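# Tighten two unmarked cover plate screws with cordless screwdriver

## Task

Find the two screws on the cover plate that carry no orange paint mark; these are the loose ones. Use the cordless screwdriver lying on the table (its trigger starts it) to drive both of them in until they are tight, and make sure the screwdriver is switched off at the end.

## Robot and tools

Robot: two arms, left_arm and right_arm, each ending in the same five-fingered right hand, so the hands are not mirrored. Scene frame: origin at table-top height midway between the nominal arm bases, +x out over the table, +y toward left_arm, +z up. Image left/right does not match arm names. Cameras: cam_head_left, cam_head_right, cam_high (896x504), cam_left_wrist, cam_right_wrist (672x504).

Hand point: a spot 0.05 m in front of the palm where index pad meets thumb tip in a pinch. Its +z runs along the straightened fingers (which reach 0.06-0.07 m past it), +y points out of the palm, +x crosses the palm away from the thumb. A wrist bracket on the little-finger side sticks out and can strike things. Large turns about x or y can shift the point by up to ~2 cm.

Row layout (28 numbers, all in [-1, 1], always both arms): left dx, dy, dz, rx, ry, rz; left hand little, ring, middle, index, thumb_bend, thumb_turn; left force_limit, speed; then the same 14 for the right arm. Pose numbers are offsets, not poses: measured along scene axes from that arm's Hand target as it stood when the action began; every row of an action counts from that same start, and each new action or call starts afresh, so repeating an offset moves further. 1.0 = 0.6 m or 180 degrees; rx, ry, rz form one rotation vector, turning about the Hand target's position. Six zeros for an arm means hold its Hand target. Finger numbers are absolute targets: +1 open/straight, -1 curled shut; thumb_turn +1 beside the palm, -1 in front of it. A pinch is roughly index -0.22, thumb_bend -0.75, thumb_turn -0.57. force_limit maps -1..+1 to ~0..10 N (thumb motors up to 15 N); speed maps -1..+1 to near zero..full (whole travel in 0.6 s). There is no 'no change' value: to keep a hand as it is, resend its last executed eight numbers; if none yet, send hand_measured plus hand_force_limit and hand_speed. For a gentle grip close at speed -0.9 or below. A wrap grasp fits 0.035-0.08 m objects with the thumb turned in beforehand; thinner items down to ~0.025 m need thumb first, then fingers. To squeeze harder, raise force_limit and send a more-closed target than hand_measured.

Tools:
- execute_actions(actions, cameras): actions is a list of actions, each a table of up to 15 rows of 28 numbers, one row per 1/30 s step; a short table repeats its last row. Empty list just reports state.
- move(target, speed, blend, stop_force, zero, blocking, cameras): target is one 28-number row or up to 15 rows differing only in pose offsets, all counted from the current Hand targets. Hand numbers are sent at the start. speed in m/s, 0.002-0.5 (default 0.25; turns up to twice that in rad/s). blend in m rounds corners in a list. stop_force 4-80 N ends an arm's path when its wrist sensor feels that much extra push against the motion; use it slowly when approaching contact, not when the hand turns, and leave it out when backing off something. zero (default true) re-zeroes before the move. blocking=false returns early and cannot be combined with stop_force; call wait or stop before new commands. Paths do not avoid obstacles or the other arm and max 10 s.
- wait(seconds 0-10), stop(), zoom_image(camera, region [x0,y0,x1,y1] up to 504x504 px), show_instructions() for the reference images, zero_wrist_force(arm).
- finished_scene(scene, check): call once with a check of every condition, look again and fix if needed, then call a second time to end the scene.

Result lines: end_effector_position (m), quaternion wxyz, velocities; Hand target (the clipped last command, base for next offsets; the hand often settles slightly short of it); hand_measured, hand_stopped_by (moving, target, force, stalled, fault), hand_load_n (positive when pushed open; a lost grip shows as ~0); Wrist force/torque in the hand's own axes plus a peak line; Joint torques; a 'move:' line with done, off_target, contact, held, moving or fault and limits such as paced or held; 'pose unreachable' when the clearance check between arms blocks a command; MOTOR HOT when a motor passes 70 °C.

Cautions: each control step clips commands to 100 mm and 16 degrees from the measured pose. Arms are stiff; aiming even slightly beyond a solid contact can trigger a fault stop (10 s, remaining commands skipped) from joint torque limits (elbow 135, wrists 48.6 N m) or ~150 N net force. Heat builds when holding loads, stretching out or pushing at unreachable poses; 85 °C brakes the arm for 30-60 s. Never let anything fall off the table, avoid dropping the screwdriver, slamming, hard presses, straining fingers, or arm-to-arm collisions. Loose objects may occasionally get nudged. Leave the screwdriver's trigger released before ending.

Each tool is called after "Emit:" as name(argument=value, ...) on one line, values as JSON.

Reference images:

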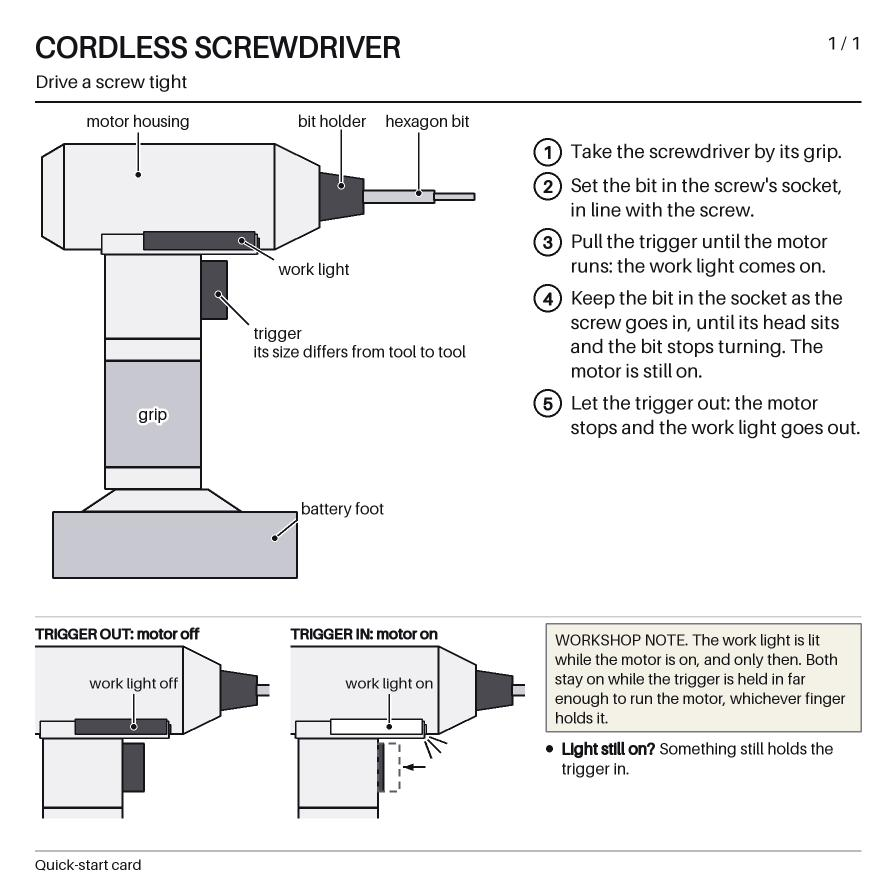

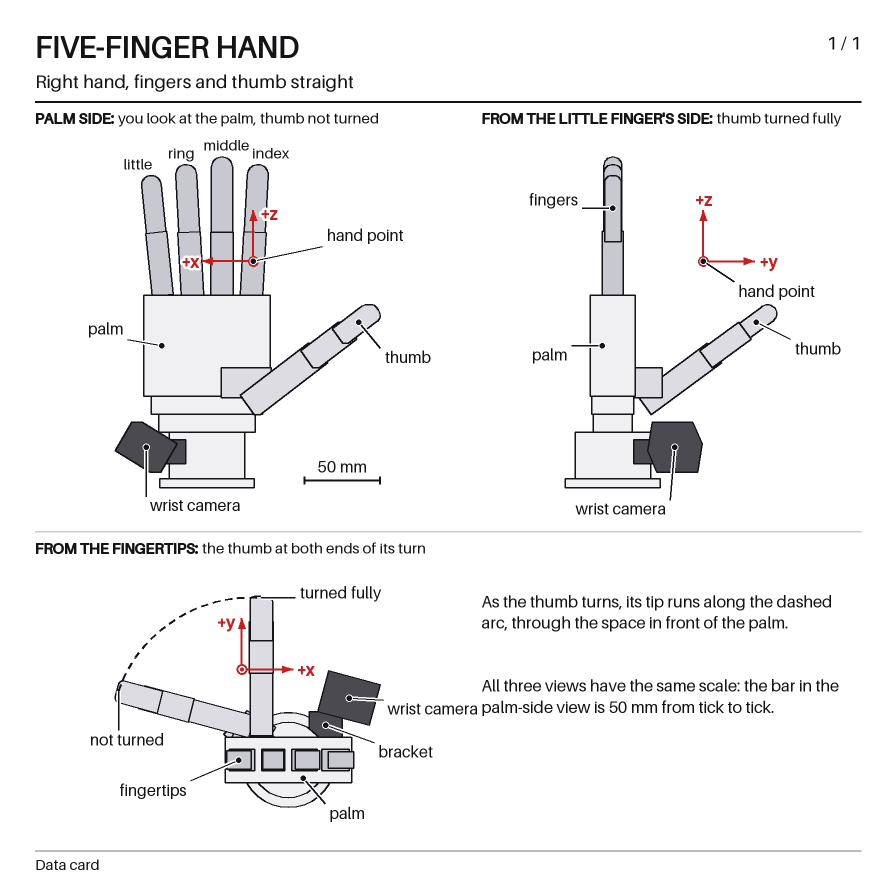

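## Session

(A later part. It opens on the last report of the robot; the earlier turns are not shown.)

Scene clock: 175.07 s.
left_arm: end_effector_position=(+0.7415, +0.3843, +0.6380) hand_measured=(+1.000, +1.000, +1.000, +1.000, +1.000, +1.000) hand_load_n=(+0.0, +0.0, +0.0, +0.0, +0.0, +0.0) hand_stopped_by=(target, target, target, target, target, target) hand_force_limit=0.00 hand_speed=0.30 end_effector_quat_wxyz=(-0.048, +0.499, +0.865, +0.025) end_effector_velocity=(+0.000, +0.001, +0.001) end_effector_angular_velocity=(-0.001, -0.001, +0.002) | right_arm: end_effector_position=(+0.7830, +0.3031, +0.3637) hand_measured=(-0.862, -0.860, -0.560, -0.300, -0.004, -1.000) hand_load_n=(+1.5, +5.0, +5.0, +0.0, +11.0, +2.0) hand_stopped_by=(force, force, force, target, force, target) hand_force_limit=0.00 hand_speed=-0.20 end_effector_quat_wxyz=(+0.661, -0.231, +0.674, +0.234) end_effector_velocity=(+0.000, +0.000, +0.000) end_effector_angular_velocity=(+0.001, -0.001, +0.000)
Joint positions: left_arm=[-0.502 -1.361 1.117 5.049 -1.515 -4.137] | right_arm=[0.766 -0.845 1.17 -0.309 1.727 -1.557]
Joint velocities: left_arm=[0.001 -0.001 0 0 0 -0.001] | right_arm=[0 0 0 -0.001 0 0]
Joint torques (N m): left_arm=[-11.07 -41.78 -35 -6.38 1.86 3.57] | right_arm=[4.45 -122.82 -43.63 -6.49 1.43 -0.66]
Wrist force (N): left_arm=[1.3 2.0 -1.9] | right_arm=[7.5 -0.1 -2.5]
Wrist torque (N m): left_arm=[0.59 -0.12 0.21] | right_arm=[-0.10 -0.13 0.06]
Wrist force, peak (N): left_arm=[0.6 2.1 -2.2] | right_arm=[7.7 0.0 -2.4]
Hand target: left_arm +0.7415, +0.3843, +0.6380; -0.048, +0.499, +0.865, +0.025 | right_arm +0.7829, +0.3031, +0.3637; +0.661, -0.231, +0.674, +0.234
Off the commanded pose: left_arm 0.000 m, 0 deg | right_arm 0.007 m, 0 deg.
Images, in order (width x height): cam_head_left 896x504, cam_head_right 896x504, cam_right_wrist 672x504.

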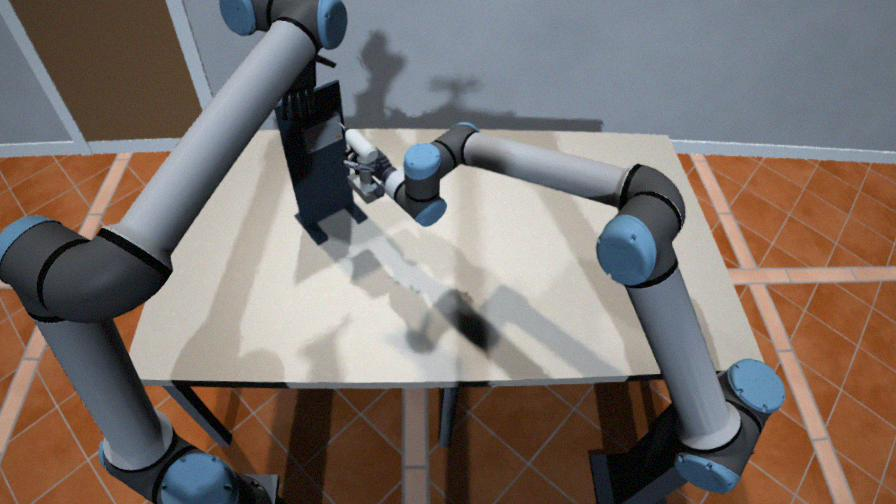

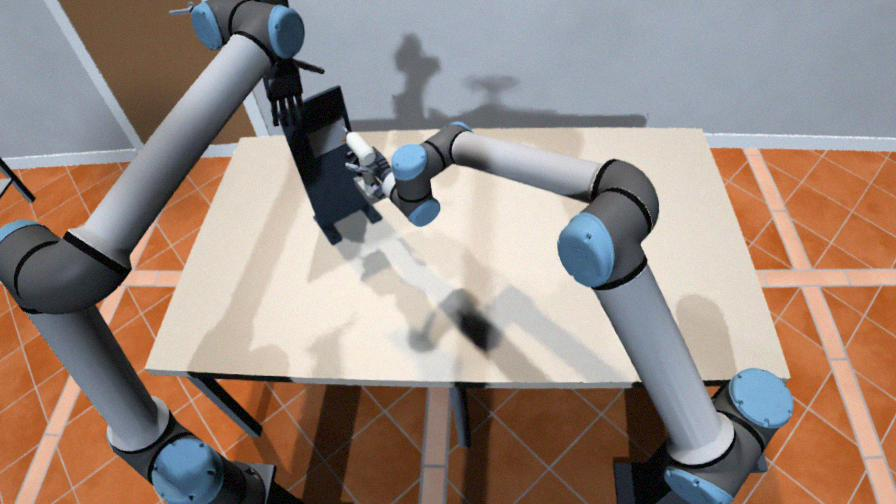

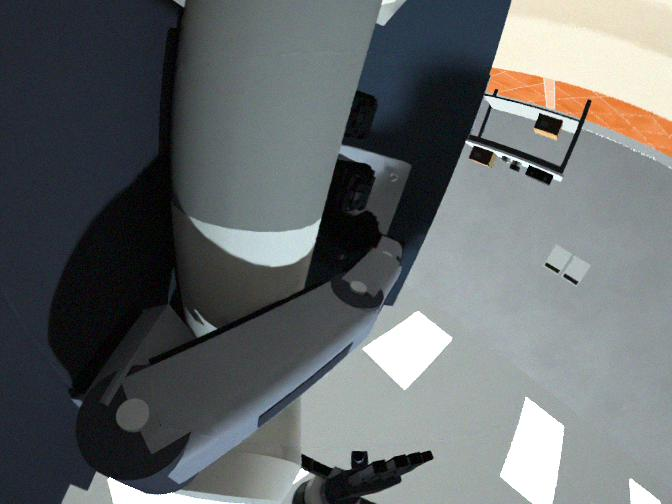

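Emit:
move(target=[[0,0,0,0,0,0,1,1,1,1,1,1,0,0.3,-0.00175,-0.00097,0,0,0,0,-0.98,-0.98,-0.98,-0.3,-0.98,-1,0.0,-0.2],[0,0,0,0,0,0,1,1,1,1,1,1,0,0.3,-0.00110,-0.00215,0,0,0,0,-0.98,-0.98,-0.98,-0.3,-0.98,-1,0.0,-0.2]], speed=0.01, cameras=[])

Emit:
move(target=[0,0,0,0,0,0,1,1,1,1,1,1,0,0.3,0.006,0.0033,0,0,0,0,-0.98,-0.98,-0.98,-0.3,-0.98,-1,0.0,-0.2], speed=0.004, stop_force=4, cameras=["cam_left_wrist"])

Emit:
zoom_image(camera="cam_left_wrist", region=[370, 260, 398, 288])

Scene clock: 177.10 s.
left_arm: end_effector_position=(+0.7415, +0.3843, +0.6380) hand_measured=(+1.000, +1.000, +1.000, +1.000, +1.000, +1.000) hand_load_n=(+0.0, +0.0, +0.0, +0.0, +0.0, +0.0) hand_stopped_by=(target, target, target, target, target, target) hand_force_limit=0.00 hand_speed=0.30 end_effector_quat_wxyz=(-0.048, +0.499, +0.865, +0.025) end_effector_velocity=(+0.000, -0.001, -0.001) end_effector_angular_velocity=(+0.000, +0.001, -0.002) | right_arm: end_effector_position=(+0.7822, +0.3019, +0.3637) hand_measured=(-0.862, -0.860, -0.560, -0.300, -0.004, -1.000) hand_load_n=(+1.0, +5.0, +5.5, +0.0, +10.5, +1.5) hand_stopped_by=(force, force, force, target, force, target) hand_force_limit=0.00 hand_speed=-0.20 end_effector_quat_wxyz=(+0.661, -0.231, +0.674, +0.234) end_effector_velocity=(+0.000, +0.000, +0.000) end_effector_angular_velocity=(+0.000, +0.000, +0.000)
Joint positions: left_arm=[-0.502 -1.361 1.117 5.049 -1.515 -4.137] | right_arm=[0.766 -0.847 1.174 -0.311 1.727 -1.557]
Joint velocities: left_arm=[0 0.001 0 0 0 0.002] | right_arm=[0 0 0 0 0 0]
Joint torques (N m): left_arm=[-9.65 -43.71 -35.84 -5.95 1.55 3.41] | right_arm=[-15.66 -117.36 -43.76 -6.46 -1.13 -0.54]
Wrist force (N): left_arm=[1.0 1.8 -2.0] | right_arm=[7.3 -0.3 -0.4]
Wrist torque (N m): left_arm=[0.56 -0.08 0.19] | right_arm=[-0.17 -0.12 0.06]
Wrist force, peak (N): left_arm=[1.2 1.9 -2.5] | right_arm=[7.8 -0.5 -2.8]
Hand target: left_arm +0.7415, +0.3843, +0.6380; -0.048, +0.499, +0.865, +0.025 | right_arm +0.7823, +0.3018, +0.3637; +0.661, -0.231, +0.674, +0.234
Off the commanded pose: left_arm 0.000 m, 0 deg | right_arm 0.000 m, 0 deg.
move: done
No camera images: "cameras" was empty.

Scene clock: 178.43 s.
left_arm: end_effector_position=(+0.7415, +0.3843, +0.6380) hand_measured=(+1.000, +1.000, +1.000, +1.000, +1.000, +1.000) hand_load_n=(+0.0, +0.0, +0.0, +0.0, +0.0, +0.0) hand_stopped_by=(target, target, target, target, target, target) hand_force_limit=0.00 hand_speed=0.30 end_effector_quat_wxyz=(-0.048, +0.499, +0.865, +0.025) end_effector_velocity=(+0.000, +0.000, +0.000) end_effector_angular_velocity=(+0.000, +0.001, +0.000) | right_arm: end_effector_position=(+0.7835, +0.3024, +0.3638) hand_measured=(-0.862, -0.860, -0.560, -0.300, -0.004, -1.000) hand_load_n=(+1.5, +5.0, +5.5, +0.0, +11.0, +1.5) hand_stopped_by=(force, force, force, target, force, target) hand_force_limit=0.00 hand_speed=-0.20 end_effector_quat_wxyz=(+0.661, -0.231, +0.674, +0.234) end_effector_velocity=(+0.000, +0.000, +0.002) end_effector_angular_velocity=(+0.002, -0.002, +0.000)
Joint positions: left_arm=[-0.502 -1.361 1.117 5.049 -1.515 -4.137] | right_arm=[0.766 -0.845 1.171 -0.309 1.726 -1.557]
Joint velocities: left_arm=[0 0 0 0 0 0] | right_arm=[0 -0.001 0 -0.001 0 0]
Joint torques (N m): left_arm=[-12.88 -45.11 -36.42 -5.81 1.92 3.43] | right_arm=[1.27 -123.38 -43 -6.56 1.41 -0.87]
Wrist force (N): left_arm=[0.9 1.9 -2.1] | right_arm=[7.3 -0.1 -2.4]
Wrist torque (N m): left_arm=[0.59 -0.05 0.19] | right_arm=[-0.12 -0.12 0.05]
Wrist force, peak (N): left_arm=[1.1 2.2 -2.1] | right_arm=[8.9 -0.1 -8.0]
Hand target: left_arm +0.7415, +0.3843, +0.6380; -0.048, +0.499, +0.865, +0.025 | right_arm +0.7834, +0.3025, +0.3638; +0.661, -0.231, +0.674, +0.234
Off the commanded pose: left_arm 0.000 m, 0 deg | right_arm 0.003 m, 0 deg.
move: contact (right_arm)
Images, in order (width x height): cam_left_wrist 672x504.

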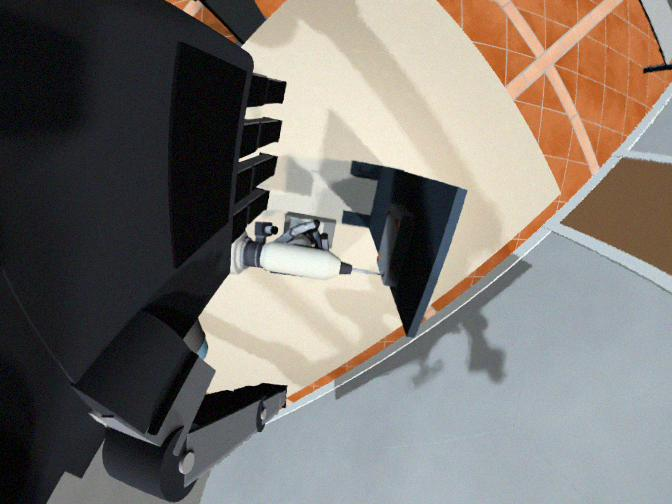

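Scaled by 18.000 from the camera's 672x504 image, which has a finer 960x720 frame.

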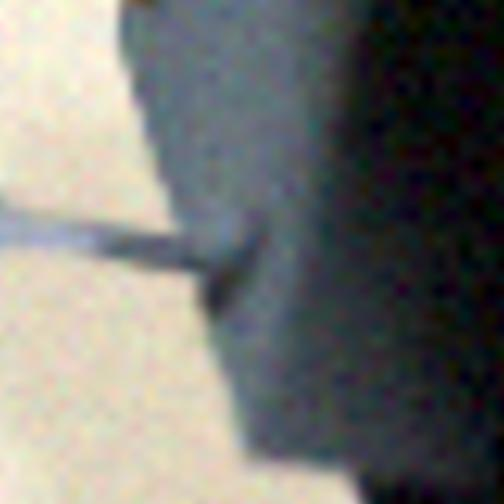

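Emit:
move(target=[[0,0,0,0,0,0,1,1,1,1,1,1,0,0.3,-0.00175,-0.00097,0,0,0,0,-0.98,-0.98,-0.98,-0.3,-0.98,-1,0.0,-0.2],[0,0,0,0,0,0,1,1,1,1,1,1,0,0.3,-0.00110,-0.00215,0,0,0,0,-0.98,-0.98,-0.98,-0.3,-0.98,-1,0.0,-0.2]], speed=0.01, cameras=[])

Emit:
move(target=[0,0,0,0,0,0,1,1,1,1,1,1,0,0.3,0.006,0.0033,0,0,0,0,-0.98,-0.98,-0.98,-0.3,-0.98,-1,0.0,-0.2], speed=0.004, stop_force=4, cameras=["cam_left_wrist"])

Emit:
zoom_image(camera="cam_left_wrist", region=[370, 260, 398, 288])

Emit:
move(target=[[0,0,0,0,0,0,1,1,1,1,1,1,0,0.3,-0.00175,-0.00097,0,0,0,0,-0.98,-0.98,-0.98,-0.3,-0.98,-1,0.0,-0.2],[0,0,0,0,0,0,1,1,1,1,1,1,0,0.3,-0.00110,-0.00215,0,0,0,0,-0.98,-0.98,-0.98,-0.3,-0.98,-1,0.0,-0.2]], speed=0.01, cameras=[])

Emit:
move(target=[0,0,0,0,0,0,1,1,1,1,1,1,0,0.3,0.006,0.0033,0,0,0,0,-0.98,-0.98,-0.98,-0.3,-0.98,-1,0.0,-0.2], speed=0.004, stop_force=4, cameras=["cam_left_wrist"])

Emit:
zoom_image(camera="cam_left_wrist", region=[370, 260, 398, 288])

Scene clock: 179.53 s.
left_arm: end_effector_position=(+0.7415, +0.3843, +0.6380) hand_measured=(+1.000, +1.000, +1.000, +1.000, +1.000, +1.000) hand_load_n=(+0.0, +0.0, +0.0, +0.0, +0.0, +0.0) hand_stopped_by=(target, target, target, target, target, target) hand_force_limit=0.00 hand_speed=0.30 end_effector_quat_wxyz=(-0.048, +0.499, +0.865, +0.025) end_effector_velocity=(+0.000, -0.001, -0.001) end_effector_angular_velocity=(+0.000, +0.002, +0.000) | right_arm: end_effector_position=(+0.7827, +0.3012, +0.3638) hand_measured=(-0.862, -0.860, -0.560, -0.300, -0.004, -1.000) hand_load_n=(+1.5, +5.0, +5.5, +0.0, +11.0, +2.0) hand_stopped_by=(force, force, force, target, force, target) hand_force_limit=0.00 hand_speed=-0.20 end_effector_quat_wxyz=(+0.661, -0.231, +0.674, +0.234) end_effector_velocity=(+0.000, +0.000, -0.001) end_effector_angular_velocity=(-0.001, +0.001, +0.000)
Joint positions: left_arm=[-0.502 -1.361 1.117 5.049 -1.515 -4.137] | right_arm=[0.765 -0.848 1.175 -0.311 1.726 -1.557]
Joint velocities: left_arm=[-0.001 0.001 0 0 -0.001 -0.001] | right_arm=[0 0 0 0.001 0 0]
Joint torques (N m): left_arm=[-9.1 -41.69 -37.34 -5.67 1.8 3.45] | right_arm=[-14.49 -119 -44.29 -6.31 -1.18 -0.91]
Wrist force (N): left_arm=[0.9 2.0 -2.0] | right_arm=[7.2 -0.1 -0.5]
Wrist torque (N m): left_arm=[0.60 -0.06 0.19] | right_arm=[-0.14 -0.11 0.06]
Wrist force, peak (N): left_arm=[1.1 2.0 -2.4] | right_arm=[7.5 -0.1 -2.6]
Hand target: left_arm +0.7415, +0.3843, +0.6380; -0.048, +0.499, +0.865, +0.025 | right_arm +0.7828, +0.3012, +0.3638; +0.661, -0.231, +0.674, +0.234
Off the commanded pose: left_arm 0.000 m, 0 deg | right_arm 0.000 m, 0 deg.
move: done
No camera images: "cameras" was empty.

Scene clock: 180.87 s.
left_arm: end_effector_position=(+0.7415, +0.3843, +0.6380) hand_measured=(+1.000, +1.000, +1.000, +1.000, +1.000, +1.000) hand_load_n=(+0.0, +0.0, +0.0, +0.0, +0.0, +0.0) hand_stopped_by=(target, target, target, target, target, target) hand_force_limit=0.00 hand_speed=0.30 end_effector_quat_wxyz=(-0.048, +0.499, +0.865, +0.025) end_effector_velocity=(+0.000, +0.000, +0.001) end_effector_angular_velocity=(+0.000, +0.000, -0.003) | right_arm: end_effector_position=(+0.7839, +0.3018, +0.3638) hand_measured=(-0.862, -0.860, -0.560, -0.300, -0.004, -1.000) hand_load_n=(+1.5, +5.0, +5.0, +0.0, +10.5, +1.5) hand_stopped_by=(force, force, force, target, force, target) hand_force_limit=0.00 hand_speed=-0.20 end_effector_quat_wxyz=(+0.661, -0.231, +0.674, +0.234) end_effector_velocity=(+0.000, +0.000, +0.000) end_effector_angular_velocity=(+0.000, +0.000, +0.000)
Joint positions: left_arm=[-0.502 -1.361 1.117 5.049 -1.515 -4.137] | right_arm=[0.765 -0.846 1.172 -0.31 1.726 -1.557]
Joint velocities: left_arm=[0 -0.001 0 0 0 0.002] | right_arm=[0 0 0 0 0 0]
Joint torques (N m): left_arm=[-9.67 -44.92 -37.89 -5.42 2.02 3.26] | right_arm=[1.08 -123.48 -43.58 -6.45 1.36 -1.38]
Wrist force (N): left_arm=[0.8 1.7 -1.9] | right_arm=[7.4 0.1 -2.9]
Wrist torque (N m): left_arm=[0.56 -0.04 0.17] | right_arm=[-0.07 -0.12 0.06]
Wrist force, peak (N): left_arm=[1.3 2.2 -2.2] | right_arm=[8.5 -0.2 -8.4]
Hand target: left_arm +0.7415, +0.3843, +0.6380; -0.048, +0.499, +0.865, +0.025 | right_arm +0.7839, +0.3018, +0.3638; +0.661, -0.231, +0.674, +0.234
Off the commanded pose: left_arm 0.000 m, 0 deg | right_arm 0.003 m, 0 deg.
move: contact (right_arm)
Images, in order (width x height): cam_left_wrist 672x504.

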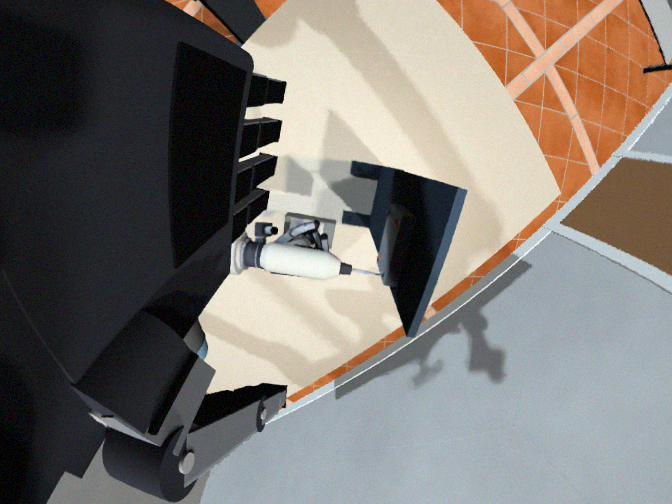

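Scaled by 18.000 from the camera's 672x504 image, which has a finer 960x720 frame.

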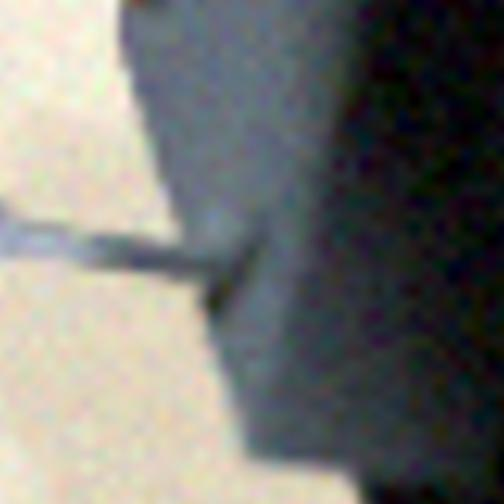

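Scene clock: 181.57 s.
left_arm: end_effector_position=(+0.7415, +0.3843, +0.6380) hand_measured=(+1.000, +1.000, +1.000, +1.000, +1.000, +1.000) hand_load_n=(+0.0, +0.0, +0.0, +0.0, +0.0, +0.0) hand_stopped_by=(target, target, target, target, target, target) hand_force_limit=0.00 hand_speed=0.30 end_effector_quat_wxyz=(-0.048, +0.499, +0.865, +0.025) end_effector_velocity=(+0.000, +0.001, +0.000) end_effector_angular_velocity=(+0.000, +0.000, +0.002) | right_arm: end_effector_position=(+0.7831, +0.3005, +0.3638) hand_measured=(-0.862, -0.860, -0.560, -0.300, -0.004, -1.000) hand_load_n=(+1.5, +5.0, +5.5, +0.0, +11.0, +2.0) hand_stopped_by=(force, force, force, target, force, target) hand_force_limit=0.00 hand_speed=-0.20 end_effector_quat_wxyz=(+0.661, -0.231, +0.674, +0.234) end_effector_velocity=(+0.000, +0.000, -0.002) end_effector_angular_velocity=(-0.002, +0.001, +0.000)
Joint positions: left_arm=[-0.502 -1.361 1.117 5.049 -1.515 -4.137] | right_arm=[0.764 -0.848 1.176 -0.311 1.725 -1.557]
Joint velocities: left_arm=[0.001 0 0 0 0 -0.001] | right_arm=[0 0.002 0 0.001 0 0]
Joint torques (N m): left_arm=[-10.35 -44.5 -39.41 -5.38 1.94 3] | right_arm=[-15.2 -118.94 -44.5 -6.26 -1.25 -1.39]
Wrist force (N): left_arm=[1.2 1.8 -2.1] | right_arm=[7.1 0.0 -0.8]
Wrist torque (N m): left_arm=[0.58 -0.10 0.20] | right_arm=[-0.12 -0.10 0.06]
Wrist force, peak (N): left_arm=[0.6 2.4 -2.2] | right_arm=[7.2 -0.1 -2.7]
Hand target: left_arm +0.7415, +0.3843, +0.6380; -0.048, +0.499, +0.865, +0.025 | right_arm +0.7832, +0.3005, +0.3638; +0.661, -0.231, +0.674, +0.234
Off the commanded pose: left_arm 0.000 m, 0 deg | right_arm 0.000 m, 0 deg.
move: done
No camera images: "cameras" was empty.

Scene clock: 182.90 s.
left_arm: end_effector_position=(+0.7415, +0.3843, +0.6380) hand_measured=(+1.000, +1.000, +1.000, +1.000, +1.000, +1.000) hand_load_n=(+0.0, +0.0, +0.0, +0.0, +0.0, +0.0) hand_stopped_by=(target, target, target, target, target, target) hand_force_limit=0.00 hand_speed=0.30 end_effector_quat_wxyz=(-0.048, +0.499, +0.865, +0.025) end_effector_velocity=(+0.000, +0.001, +0.000) end_effector_angular_velocity=(+0.000, +0.000, +0.002) | right_arm: end_effector_position=(+0.7844, +0.3011, +0.3638) hand_measured=(-0.862, -0.860, -0.560, -0.300, -0.004, -1.000) hand_load_n=(+1.5, +5.0, +5.0, +0.0, +11.0, +1.5) hand_stopped_by=(force, force, force, target, force, target) hand_force_limit=0.00 hand_speed=-0.20 end_effector_quat_wxyz=(+0.661, -0.231, +0.674, +0.234) end_effector_velocity=(+0.000, +0.000, +0.000) end_effector_angular_velocity=(-0.001, +0.001, +0.001)
Joint positions: left_arm=[-0.502 -1.361 1.117 5.049 -1.515 -4.137] | right_arm=[0.764 -0.847 1.173 -0.31 1.725 -1.557]
Joint velocities: left_arm=[0.001 0 0 0 0 -0.001] | right_arm=[0 0 0 0.001 -0.001 0]
Joint torques (N m): left_arm=[-10.93 -45.26 -40.47 -4.65 1.8 3.26] | right_arm=[1.67 -122.86 -42.5 -6.68 1.36 -1.61]
Wrist force (N): left_arm=[1.0 1.8 -1.8] | right_arm=[7.1 0.0 -2.5]
Wrist torque (N m): left_arm=[0.56 -0.08 0.19] | right_arm=[-0.09 -0.08 0.03]
Wrist force, peak (N): left_arm=[0.7 2.2 -2.4] | right_arm=[8.0 -0.3 -8.2]
Hand target: left_arm +0.7415, +0.3843, +0.6380; -0.048, +0.499, +0.865, +0.025 | right_arm +0.7844, +0.3011, +0.3638; +0.661, -0.231, +0.674, +0.234
Off the commanded pose: left_arm 0.000 m, 0 deg | right_arm 0.003 m, 0 deg.
move: contact (right_arm)
Images, in order (width x height): cam_left_wrist 672x504.

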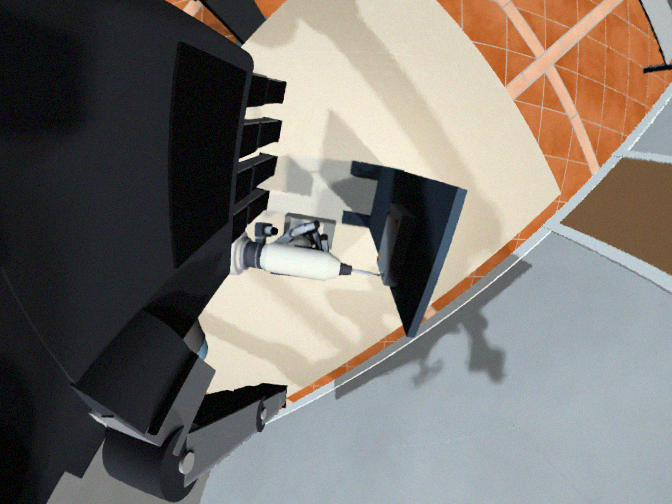

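Scaled by 18.000 from the camera's 672x504 image, which has a finer 960x720 frame.

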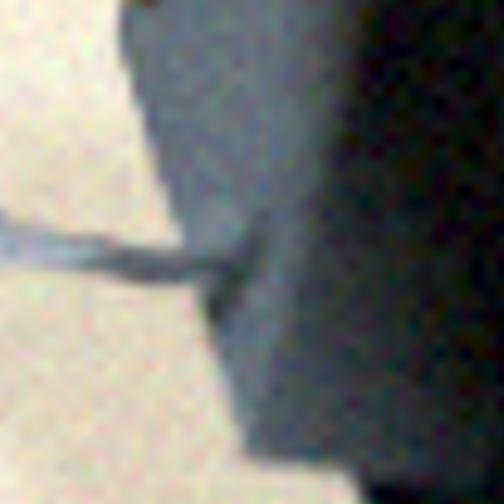

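Emit:
move(target=[[0,0,0,0,0,0,1,1,1,1,1,1,0,0.3,-0.00175,-0.00097,0,0,0,0,-0.98,-0.98,-0.98,-0.3,-0.98,-1,0.0,-0.2],[0,0,0,0,0,0,1,1,1,1,1,1,0,0.3,-0.00305,0.00137,-0.0015,0,0,0,-0.98,-0.98,-0.98,-0.3,-0.98,-1,0.0,-0.2]], speed=0.01, cameras=[])

Emit:
move(target=[0,0,0,0,0,0,1,1,1,1,1,1,0,0.3,0.006,0.0033,0,0,0,0,-0.98,-0.98,-0.98,-0.3,-0.98,-1,0.0,-0.2], speed=0.004, stop_force=4, cameras=["cam_left_wrist"])

Emit:
zoom_image(camera="cam_left_wrist", region=[370, 260, 398, 288])

Emit:
move(target=[[0,0,0,0,0,0,1,1,1,1,1,1,0,0.3,-0.00175,-0.00097,0,0,0,0,-0.98,-0.98,-0.98,-0.3,-0.98,-1,0.0,-0.2],[0,0,0,0,0,0,1,1,1,1,1,1,0,0.3,-0.0023,0.0001,0,0,0,0,-0.98,-0.98,-0.98,-0.3,-0.98,-1,0.0,-0.2]], speed=0.01, cameras=[])

Emit:
move(target=[0,0,0,0,0,0,1,1,1,1,1,1,0,0.3,0.006,0.0033,0,0,0,0,-0.98,-0.98,-0.98,-0.3,-0.98,-1,0.0,-0.2], speed=0.004, stop_force=4, cameras=["cam_left_wrist"])

Emit:
zoom_image(camera="cam_left_wrist", region=[370, 260, 398, 288])

Scene clock: 184.37 s.
left_arm: end_effector_position=(+0.7415, +0.3843, +0.6380) hand_measured=(+1.000, +1.000, +1.000, +1.000, +1.000, +1.000) hand_load_n=(+0.0, +0.0, +0.0, +0.0, +0.0, +0.5) hand_stopped_by=(target, target, target, target, target, target) hand_force_limit=0.00 hand_speed=0.30 end_effector_quat_wxyz=(-0.048, +0.499, +0.865, +0.025) end_effector_velocity=(+0.000, +0.000, +0.000) end_effector_angular_velocity=(+0.000, +0.000, +0.000) | right_arm: end_effector_position=(+0.7825, +0.3020, +0.3630) hand_measured=(-0.862, -0.860, -0.560, -0.300, -0.004, -1.000) hand_load_n=(+1.5, +5.0, +5.5, +0.0, +11.0, +2.0) hand_stopped_by=(force, force, force, target, force, target) hand_force_limit=0.00 hand_speed=-0.20 end_effector_quat_wxyz=(+0.661, -0.231, +0.674, +0.234) end_effector_velocity=(+0.000, +0.000, +0.002) end_effector_angular_velocity=(+0.002, -0.002, +0.000)
Joint positions: left_arm=[-0.502 -1.361 1.117 5.049 -1.515 -4.137] | right_arm=[0.766 -0.846 1.174 -0.312 1.727 -1.557]
Joint velocities: left_arm=[0 0 0 0 0 0] | right_arm=[0 -0.001 0 -0.001 0 0]
Joint torques (N m): left_arm=[-10.55 -42.99 -42.46 -4.25 1.76 3.17] | right_arm=[7.7 -108.59 -51.77 -6.51 1.52 0.06]
Wrist force (N): left_arm=[1.0 1.8 -2.0] | right_arm=[6.9 -0.3 -0.3]
Wrist torque (N m): left_arm=[0.57 -0.07 0.19] | right_arm=[-0.18 -0.07 0.04]
Wrist force, peak (N): left_arm=[1.1 2.2 -2.5] | right_arm=[7.8 0.0 -2.6]
Hand target: left_arm +0.7415, +0.3843, +0.6380; -0.048, +0.499, +0.865, +0.025 | right_arm +0.7826, +0.3020, +0.3629; +0.661, -0.231, +0.674, +0.234
Off the commanded pose: left_arm 0.000 m, 0 deg | right_arm 0.000 m, 0 deg.
move: done
No camera images: "cameras" was empty.

Scene clock: 185.97 s.
left_arm: end_effector_position=(+0.7415, +0.3843, +0.6380) hand_measured=(+1.000, +1.000, +1.000, +1.000, +1.000, +1.000) hand_load_n=(+0.0, +0.0, +0.0, +0.0, +0.0, +0.0) hand_stopped_by=(target, target, target, target, target, target) hand_force_limit=0.00 hand_speed=0.30 end_effector_quat_wxyz=(-0.048, +0.499, +0.865, +0.025) end_effector_velocity=(+0.000, +0.000, +0.000) end_effector_angular_velocity=(+0.000, +0.000, +0.001) | right_arm: end_effector_position=(+0.7834, +0.3025, +0.3630) hand_measured=(-0.862, -0.860, -0.560, -0.300, -0.004, -1.000) hand_load_n=(+1.5, +5.0, +5.0, +0.0, +10.5, +1.5) hand_stopped_by=(force, force, force, target, force, target) hand_force_limit=0.00 hand_speed=-0.20 end_effector_quat_wxyz=(+0.661, -0.231, +0.674, +0.235) end_effector_velocity=(+0.000, +0.000, +0.001) end_effector_angular_velocity=(+0.000, -0.001, +0.000)
Joint positions: left_arm=[-0.502 -1.361 1.117 5.049 -1.515 -4.137] | right_arm=[0.766 -0.845 1.171 -0.31 1.726 -1.557]
Joint velocities: left_arm=[0 0 0 0 0 -0.001] | right_arm=[0 -0.001 0 0 0 0]
Joint torques (N m): left_arm=[-13.16 -43.57 -41.7 -4.23 2 2.89] | right_arm=[14.5 -122.63 -44.12 -6.31 1.45 0.31]
Wrist force (N): left_arm=[1.2 1.9 -1.8] | right_arm=[7.3 0.3 -2.7]
Wrist torque (N m): left_arm=[0.58 -0.11 0.20] | right_arm=[-0.09 -0.12 0.05]
Wrist force, peak (N): left_arm=[1.1 1.9 -2.5] | right_arm=[8.8 0.2 -8.5]
Hand target: left_arm +0.7415, +0.3843, +0.6380; -0.048, +0.499, +0.865, +0.025 | right_arm +0.7834, +0.3026, +0.3630; +0.661, -0.231, +0.674, +0.235
Off the commanded pose: left_arm 0.000 m, 0 deg | right_arm 0.003 m, 0 deg.
move: contact (right_arm)
Images, in order (width x height): cam_left_wrist 672x504.

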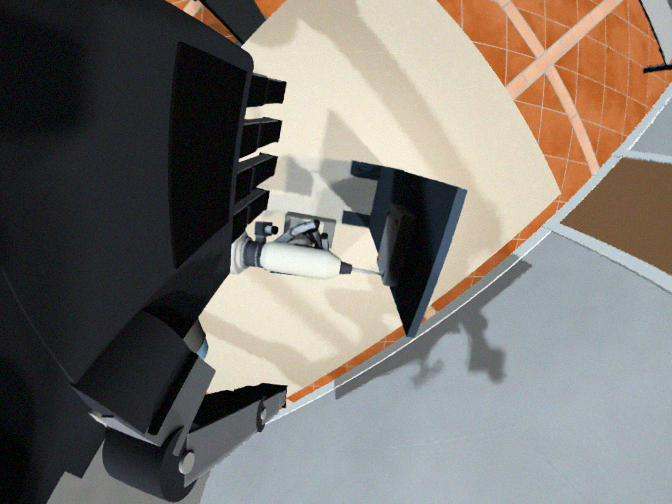

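Scaled by 18.000 from the camera's 672x504 image, which has a finer 960x720 frame.

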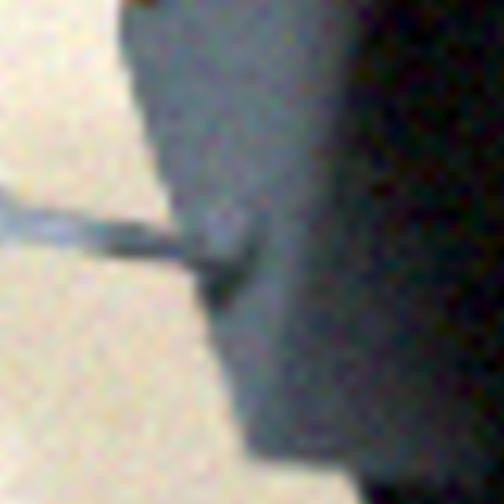

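Scene clock: 186.67 s.
left_arm: end_effector_position=(+0.7415, +0.3843, +0.6380) hand_measured=(+1.000, +1.000, +1.000, +1.000, +1.000, +1.000) hand_load_n=(+0.0, +0.0, +0.0, +0.0, +0.0, +0.0) hand_stopped_by=(target, target, target, target, target, target) hand_force_limit=0.00 hand_speed=0.30 end_effector_quat_wxyz=(-0.048, +0.499, +0.865, +0.025) end_effector_velocity=(+0.000, +0.000, +0.000) end_effector_angular_velocity=(+0.000, +0.000, +0.001) | right_arm: end_effector_position=(+0.7819, +0.3026, +0.3631) hand_measured=(-0.862, -0.860, -0.560, -0.300, -0.004, -1.000) hand_load_n=(+1.5, +5.0, +5.0, +0.0, +10.5, +1.5) hand_stopped_by=(force, force, force, target, force, target) hand_force_limit=0.00 hand_speed=-0.20 end_effector_quat_wxyz=(+0.661, -0.231, +0.674, +0.235) end_effector_velocity=(+0.000, +0.000, +0.000) end_effector_angular_velocity=(+0.000, +0.000, +0.000)
Joint positions: left_arm=[-0.502 -1.361 1.117 5.049 -1.515 -4.137] | right_arm=[0.767 -0.846 1.174 -0.311 1.728 -1.557]
Joint velocities: left_arm=[0 0 0 0 0 -0.002] | right_arm=[0 0 0 0 0 0]
Joint torques (N m): left_arm=[-14.73 -44.07 -41.4 -4.27 2.14 2.68] | right_arm=[8.5 -103.57 -52.03 -1.4 1.6 0.72]
Wrist force (N): left_arm=[1.0 1.7 -2.2] | right_arm=[7.2 -0.1 -0.6]
Wrist torque (N m): left_arm=[0.56 -0.05 0.18] | right_arm=[-0.13 -0.11 0.07]
Wrist force, peak (N): left_arm=[1.2 1.9 -2.3] | right_arm=[7.6 -0.1 -2.6]
Hand target: left_arm +0.7415, +0.3843, +0.6380; -0.048, +0.499, +0.865, +0.025 | right_arm +0.7820, +0.3026, +0.3630; +0.661, -0.231, +0.674, +0.235
Off the commanded pose: left_arm 0.000 m, 0 deg | right_arm 0.000 m, 0 deg.
move: done
No camera images: "cameras" was empty.

Scene clock: 188.30 s.
left_arm: end_effector_position=(+0.7415, +0.3843, +0.6380) hand_measured=(+1.000, +1.000, +1.000, +1.000, +1.000, +1.000) hand_load_n=(+0.0, +0.0, +0.0, +0.0, +0.0, +0.0) hand_stopped_by=(target, target, target, target, target, target) hand_force_limit=0.00 hand_speed=0.30 end_effector_quat_wxyz=(-0.048, +0.499, +0.865, +0.025) end_effector_velocity=(-0.001, -0.001, +0.000) end_effector_angular_velocity=(-0.001, +0.000, -0.002) | right_arm: end_effector_position=(+0.7828, +0.3032, +0.3630) hand_measured=(-0.862, -0.860, -0.560, -0.300, -0.004, -1.000) hand_load_n=(+1.5, +5.0, +5.5, +0.0, +11.0, +1.5) hand_stopped_by=(force, force, force, target, force, target) hand_force_limit=0.00 hand_speed=-0.20 end_effector_quat_wxyz=(+0.661, -0.231, +0.674, +0.235) end_effector_velocity=(+0.000, +0.000, +0.000) end_effector_angular_velocity=(+0.000, +0.000, +0.000)
Joint positions: left_arm=[-0.502 -1.361 1.117 5.049 -1.515 -4.137] | right_arm=[0.767 -0.844 1.171 -0.31 1.727 -1.557]
Joint velocities: left_arm=[-0.001 0 0 0 -0.001 0.001] | right_arm=[0 0 0 0 0 0]
Joint torques (N m): left_arm=[-10.56 -44.84 -42.5 -4.27 2.06 3.03] | right_arm=[13.44 -123.24 -43.74 -6.35 1.42 0.67]
Wrist force (N): left_arm=[1.1 1.9 -2.0] | right_arm=[7.5 0.0 -2.5]
Wrist torque (N m): left_arm=[0.59 -0.09 0.20] | right_arm=[-0.13 -0.15 0.06]
Wrist force, peak (N): left_arm=[1.0 2.5 -2.3] | right_arm=[8.7 0.2 -7.7]
Hand target: left_arm +0.7415, +0.3843, +0.6380; -0.048, +0.499, +0.865, +0.025 | right_arm +0.7828, +0.3032, +0.3630; +0.661, -0.231, +0.674, +0.235
Off the commanded pose: left_arm 0.000 m, 0 deg | right_arm 0.003 m, 0 deg.
move: contact (right_arm)
Images, in order (width x height): cam_left_wrist 672x504.

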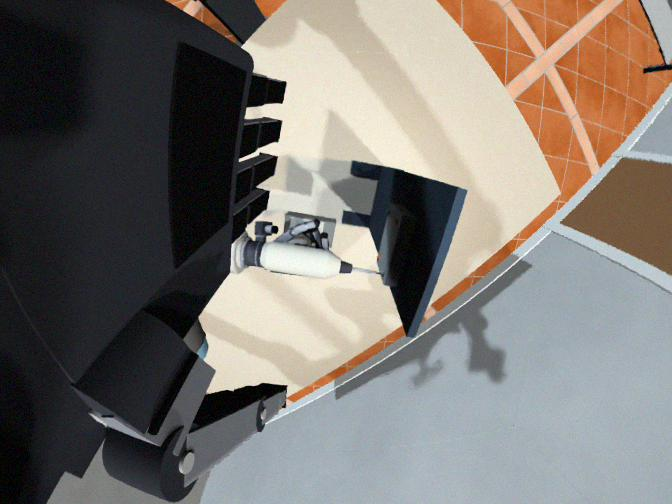

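Scaled by 18.000 from the camera's 672x504 image, which has a finer 960x720 frame.

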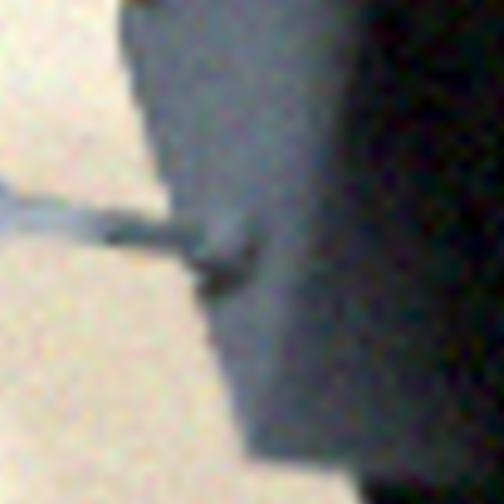

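Emit:
move(target=[[0.02,-0.03,-0.04,0.0694,-0.1203,0,1,1,1,1,1,1,0,0.3,0,0,0,0,0,0,-0.98,-0.98,-0.98,-0.3,-0.98,-1,0.0,-0.2],[0.046,-0.07,-0.13,0.0694,-0.1203,0,1,1,1,1,1,1,0,0.3,0,0,0,0,0,0,-0.98,-0.98,-0.98,-0.3,-0.98,-1,0.0,-0.2]], speed=0.15, cameras=["cam_left_wrist","cam_high"])

Scene clock: 190.97 s.
left_arm: end_effector_position=(+0.7688, +0.3423, +0.5597) hand_measured=(+1.000, +1.000, +1.000, +1.000, +1.000, +1.000) hand_load_n=(+0.0, +0.0, +0.0, +0.0, +0.0, +0.0) hand_stopped_by=(target, target, target, target, target, target) hand_force_limit=0.00 hand_speed=0.30 end_effector_quat_wxyz=(+0.061, +0.477, +0.851, +0.212) end_effector_velocity=(+0.000, +0.001, +0.000) end_effector_angular_velocity=(+0.000, +0.000, +0.001) | right_arm: end_effector_position=(+0.7828, +0.3032, +0.3630) hand_measured=(-0.862, -0.860, -0.560, -0.300, -0.004, -1.000) hand_load_n=(+1.5, +5.0, +5.0, +0.0, +10.5, +1.5) hand_stopped_by=(force, force, force, target, force, target) hand_force_limit=0.00 hand_speed=-0.20 end_effector_quat_wxyz=(+0.661, -0.231, +0.674, +0.235) end_effector_velocity=(+0.000, +0.000, +0.003) end_effector_angular_velocity=(+0.002, -0.001, +0.000)
Joint positions: left_arm=[-0.651 -1.444 1.478 4.594 -1.134 -4.288] | right_arm=[0.767 -0.844 1.171 -0.31 1.727 -1.557]
Joint velocities: left_arm=[0.001 0 0 -0.001 0 0] | right_arm=[0 -0.002 0 0 0 0]
Joint torques (N m): left_arm=[8.99 -63.48 -58.64 -2.26 3.41 3.9] | right_arm=[12.47 -122.13 -49.09 -3.77 1.48 0.64]
Wrist force (N): left_arm=[1.2 3.2 -1.7] | right_arm=[6.9 -0.5 -2.4]
Wrist torque (N m): left_arm=[0.82 -0.12 0.27] | right_arm=[-0.19 -0.06 0.02]
Wrist force, peak (N): left_arm=[1.6 3.5 -3.6] | right_arm=[7.6 0.1 -2.4]
Hand target: left_arm +0.7688, +0.3424, +0.5599; +0.062, +0.477, +0.851, +0.212 | right_arm +0.7828, +0.3032, +0.3630; +0.661, -0.231, +0.674, +0.235
Off the commanded pose: left_arm 0.000 m, 0 deg | right_arm 0.000 m, 0 deg.
move: done
Images, in order (width x height): cam_high 896x504, cam_left_wrist 672x504.

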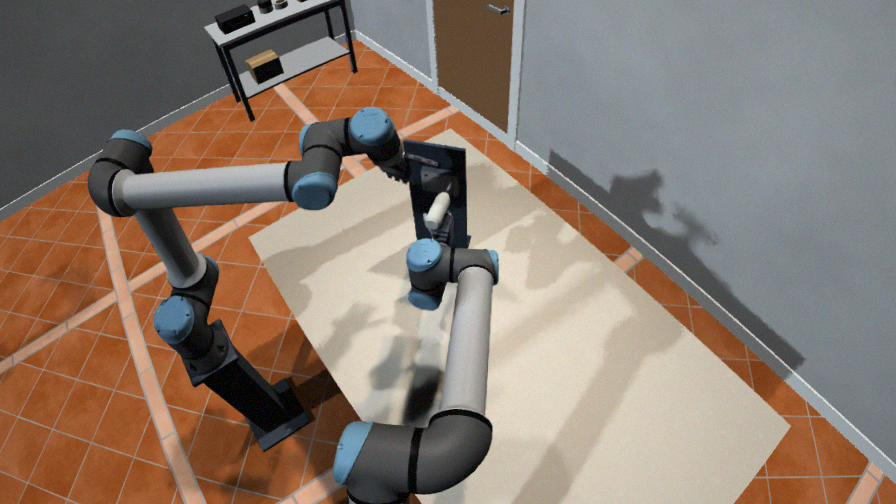

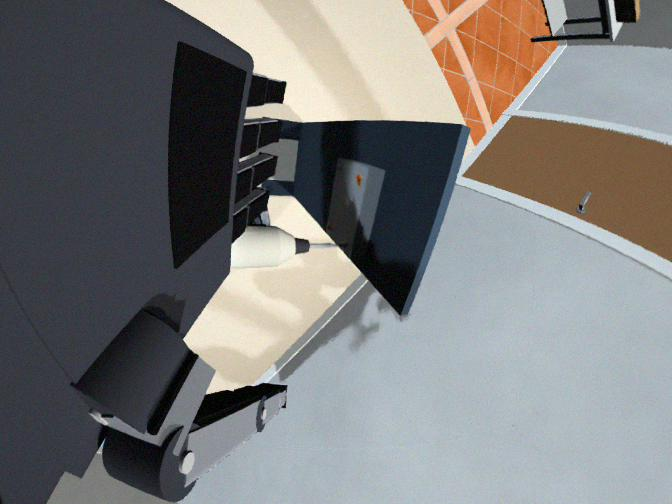

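Emit:
zoom_image(camera="cam_left_wrist", region=[332, 230, 368, 266])

Emit:
zoom_image(camera="cam_left_wrist", region=[300, 150, 420, 270])

Scaled by 14.000 from the camera's 672x504 image, which has a finer 960x720 frame.

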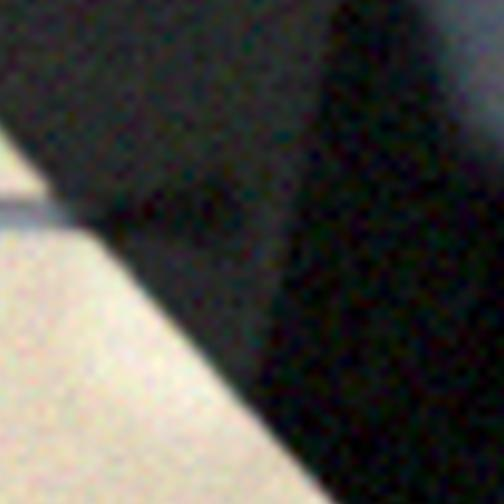

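Scaled by 4.200 from the camera's 672x504 image, which has a finer 960x720 frame.

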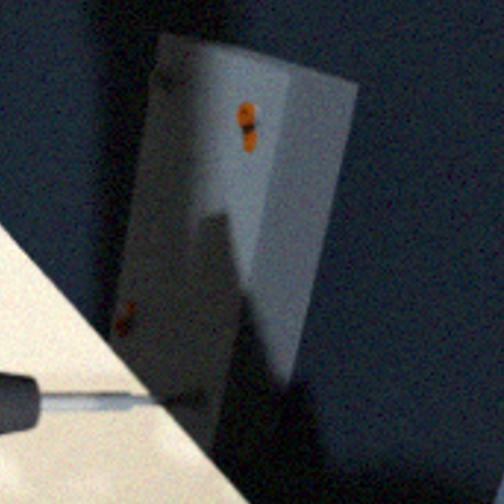

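Emit:
move(target=[-0.0863,0.02,0.12,0,0,0,1,1,1,1,1,1,0,0.3,0,0,0,0,0,0,-0.98,-0.98,-0.98,-0.3,-0.98,-1,0.0,-0.2], speed=0.2, cameras=["cam_left_wrist","cam_high"])

Emit:
zoom_image(camera="cam_left_wrist", region=[330, 200, 390, 260])

Scene clock: 192.43 s.
left_arm: end_effector_position=(+0.7171, +0.3541, +0.6321) hand_measured=(+1.000, +1.000, +1.000, +1.000, +1.000, +1.000) hand_load_n=(+0.0, +0.0, +0.0, +0.0, +0.0, +0.0) hand_stopped_by=(target, target, target, target, target, target) hand_force_limit=0.00 hand_speed=0.30 end_effector_quat_wxyz=(+0.062, +0.477, +0.851, +0.212) end_effector_velocity=(+0.000, +0.000, -0.001) end_effector_angular_velocity=(+0.001, +0.002, -0.001) | right_arm: end_effector_position=(+0.7828, +0.3032, +0.3630) hand_measured=(-0.862, -0.860, -0.560, -0.300, -0.004, -1.000) hand_load_n=(+1.5, +5.0, +5.5, +0.0, +11.0, +1.5) hand_stopped_by=(force, force, force, target, force, target) hand_force_limit=0.00 hand_speed=-0.20 end_effector_quat_wxyz=(+0.661, -0.231, +0.674, +0.235) end_effector_velocity=(+0.000, +0.000, +0.001) end_effector_angular_velocity=(+0.000, -0.001, +0.000)
Joint positions: left_arm=[-0.679 -1.529 1.442 4.729 -1.131 -4.319] | right_arm=[0.767 -0.844 1.171 -0.31 1.727 -1.557]
Joint velocities: left_arm=[0.001 0.001 0 0 -0.001 0.001] | right_arm=[0 -0.001 0 0 0 0]
Joint torques (N m): left_arm=[7.3 -43.16 -32.72 -5.06 1.8 4.23] | right_arm=[13.06 -121.5 -52.02 -2.45 1.48 0.53]
Wrist force (N): left_arm=[0.8 2.9 -1.7] | right_arm=[7.0 0.0 -2.1]
Wrist torque (N m): left_arm=[0.78 -0.05 0.21] | right_arm=[-0.14 -0.07 0.03]
Wrist force, peak (N): left_arm=[1.9 3.2 -3.7] | right_arm=[7.5 -0.2 -2.7]
Hand target: left_arm +0.7170, +0.3542, +0.6320; +0.061, +0.477, +0.851, +0.212 | right_arm +0.7828, +0.3032, +0.3630; +0.661, -0.231, +0.674, +0.235
Off the commanded pose: left_arm 0.000 m, 0 deg | right_arm 0.000 m, 0 deg.
move: done
Images, in order (width x height): cam_high 896x504, cam_left_wrist 672x504.

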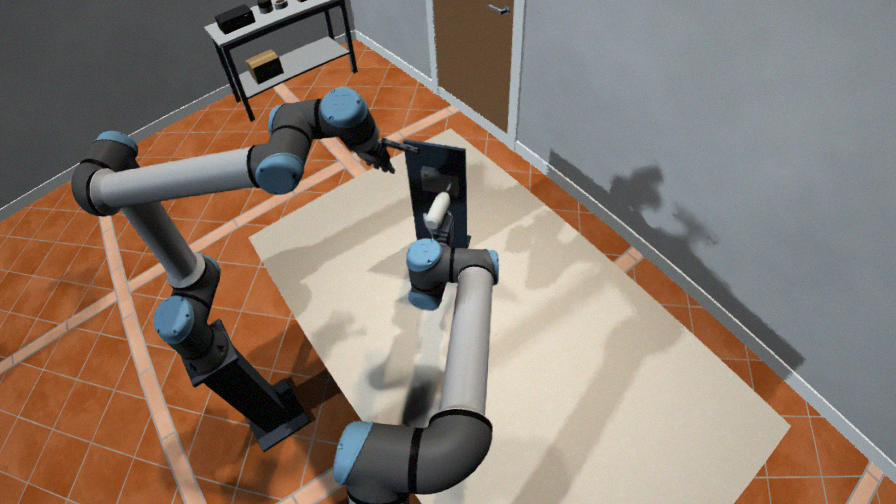

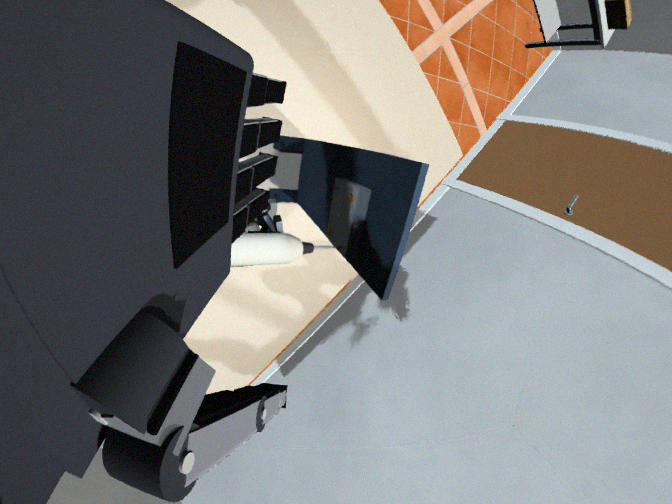

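Scaled by 8.400 from the camera's 672x504 image, which has a finer 960x720 frame.

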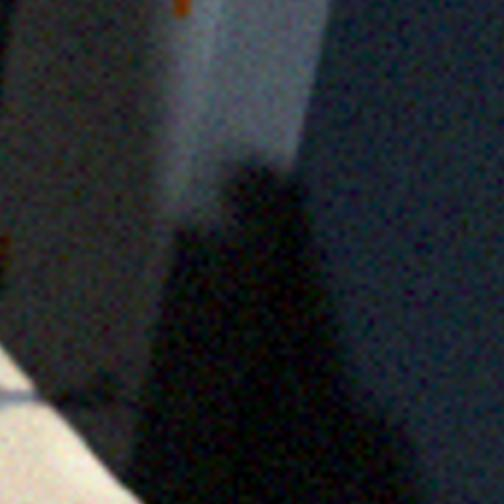

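Emit:
move(target=[0.041,0.05,0.01,-0.0694,0.1203,0,1,1,1,1,1,1,0,0.3,0,0,0,0,0,0,-0.98,-0.98,-0.98,-0.3,-0.98,-1,0.0,-0.2], speed=0.2, cameras=[])

Emit:
move(target=[[-0.0795,0.1102,-0.08,-0.1,-0.058,0,1,1,1,1,1,1,0,0.3,0,0,0,0,0,0,-0.98,-0.98,-0.98,-0.3,-0.98,-1,0.0,-0.2],[-0.0795,0.1102,-0.2888,-0.2405,-0.139,0,1,1,1,1,1,1,0,0.3,0,0,0,0,0,0,-0.98,-0.98,-0.98,-0.3,-0.98,-1,0.0,-0.2]], speed=0.25, blend=[0.03, 0], cameras=["cam_left_wrist"])

Emit:
zoom_image(camera="cam_left_wrist", region=[386, 252, 414, 280])

Scene clock: 194.30 s.
left_arm: end_effector_position=(+0.7419, +0.3843, +0.6380) hand_measured=(+1.000, +1.000, +1.000, +1.000, +1.000, +1.000) hand_load_n=(+0.0, +0.0, +0.0, +0.0, +0.0, +0.0) hand_stopped_by=(target, target, target, target, target, target) hand_force_limit=0.00 hand_speed=0.30 end_effector_quat_wxyz=(-0.048, +0.499, +0.865, +0.025) end_effector_velocity=(+0.000, +0.000, -0.001) end_effector_angular_velocity=(-0.001, +0.002, +0.000) | right_arm: end_effector_position=(+0.7828, +0.3032, +0.3630) hand_measured=(-0.862, -0.860, -0.560, -0.300, -0.004, -1.000) hand_load_n=(+1.5, +5.0, +5.5, +0.0, +10.5, +1.5) hand_stopped_by=(force, force, force, target, force, target) hand_force_limit=0.00 hand_speed=-0.20 end_effector_quat_wxyz=(+0.661, -0.231, +0.674, +0.235) end_effector_velocity=(+0.000, +0.000, -0.001) end_effector_angular_velocity=(+0.000, +0.000, +0.000)
Joint positions: left_arm=[-0.502 -1.361 1.116 5.049 -1.515 -4.137] | right_arm=[0.767 -0.844 1.171 -0.31 1.727 -1.557]
Joint velocities: left_arm=[0 0.001 0 0 -0.002 0] | right_arm=[0 0.001 0 -0.001 0 0]
Joint torques (N m): left_arm=[-3.75 -64.15 -38.6 -4.64 -0.25 -3.05] | right_arm=[12.79 -121.55 -52.35 -2.22 1.3 0.58]
Wrist force (N): left_arm=[0.9 1.7 -2.1] | right_arm=[7.2 0.0 -2.5]
Wrist torque (N m): left_arm=[0.56 -0.06 0.18] | right_arm=[-0.11 -0.09 0.04]
Wrist force, peak (N): left_arm=[1.1 3.0 -2.4] | right_arm=[7.6 0.2 -2.8]
Hand target: left_arm +0.7418, +0.3843, +0.6380; -0.048, +0.499, +0.865, +0.025 | right_arm +0.7828, +0.3032, +0.3630; +0.661, -0.231, +0.674, +0.235
Off the commanded pose: left_arm 0.000 m, 0 deg | right_arm 0.000 m, 0 deg.
move: done
No camera images: "cameras" was empty.

Scene clock: 196.57 s.
left_arm: end_effector_position=(+0.6939, +0.4512, +0.4654) hand_measured=(+1.000, +1.000, +1.000, +1.000, +1.000, +1.000) hand_load_n=(+0.0, +0.0, +0.0, +0.0, +0.0, +0.0) hand_stopped_by=(target, target, target, target, target, target) hand_force_limit=0.00 hand_speed=0.30 end_effector_quat_wxyz=(+0.322, +0.465, +0.803, -0.188) end_effector_velocity=(+0.000, +0.000, +0.001) end_effector_angular_velocity=(-0.002, -0.004, +0.000) | right_arm: end_effector_position=(+0.7828, +0.3032, +0.3630) hand_measured=(-0.862, -0.860, -0.560, -0.300, -0.004, -1.000) hand_load_n=(+1.5, +5.5, +5.5, +0.0, +10.5, +2.0) hand_stopped_by=(force, force, force, target, force, target) hand_force_limit=0.00 hand_speed=-0.20 end_effector_quat_wxyz=(+0.661, -0.231, +0.674, +0.235) end_effector_velocity=(+0.000, +0.000, +0.001) end_effector_angular_velocity=(+0.001, -0.001, +0.000)
Joint positions: left_arm=[-0.248 -1.583 1.98 3.746 -2.112 -4.039] | right_arm=[0.767 -0.844 1.171 -0.31 1.727 -1.557]
Joint velocities: left_arm=[0 0 0 -0.004 -0.001 0] | right_arm=[0 -0.001 0 0 0 0]
Joint torques (N m): left_arm=[-10.24 -50.31 -43.52 -6.83 -1.77 3.77] | right_arm=[11.98 -121.27 -51.24 -2.39 1.39 0.41]
Wrist force (N): left_arm=[-1.1 2.2 -2.2] | right_arm=[7.2 0.0 -2.3]
Wrist torque (N m): left_arm=[0.62 0.35 -0.05] | right_arm=[-0.12 -0.10 0.04]
Wrist force, peak (N): left_arm=[-0.4 2.1 -3.0] | right_arm=[7.7 -0.1 -2.6]
Hand target: left_arm +0.6939, +0.4511, +0.4654; +0.322, +0.465, +0.803, -0.188 | right_arm +0.7828, +0.3032, +0.3630; +0.661, -0.231, +0.674, +0.235
Off the commanded pose: left_arm 0.001 m, 0 deg | right_arm 0.000 m, 0 deg.
move: done
Images, in order (width x height): cam_left_wrist 672x504.

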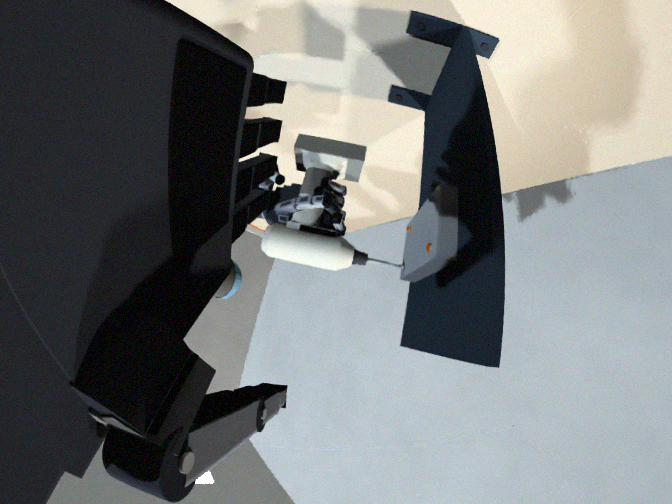

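Scaled by 18.000 from the camera's 672x504 image, which has a finer 960x720 frame.

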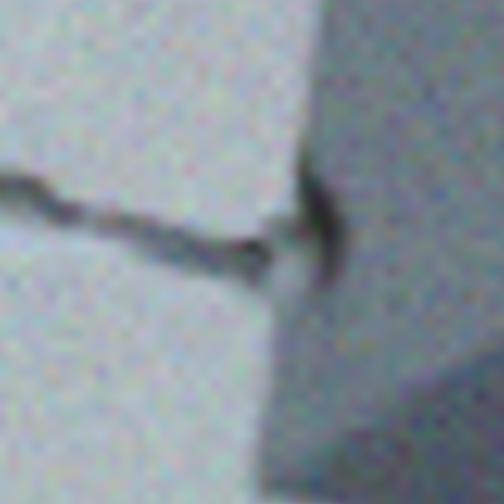

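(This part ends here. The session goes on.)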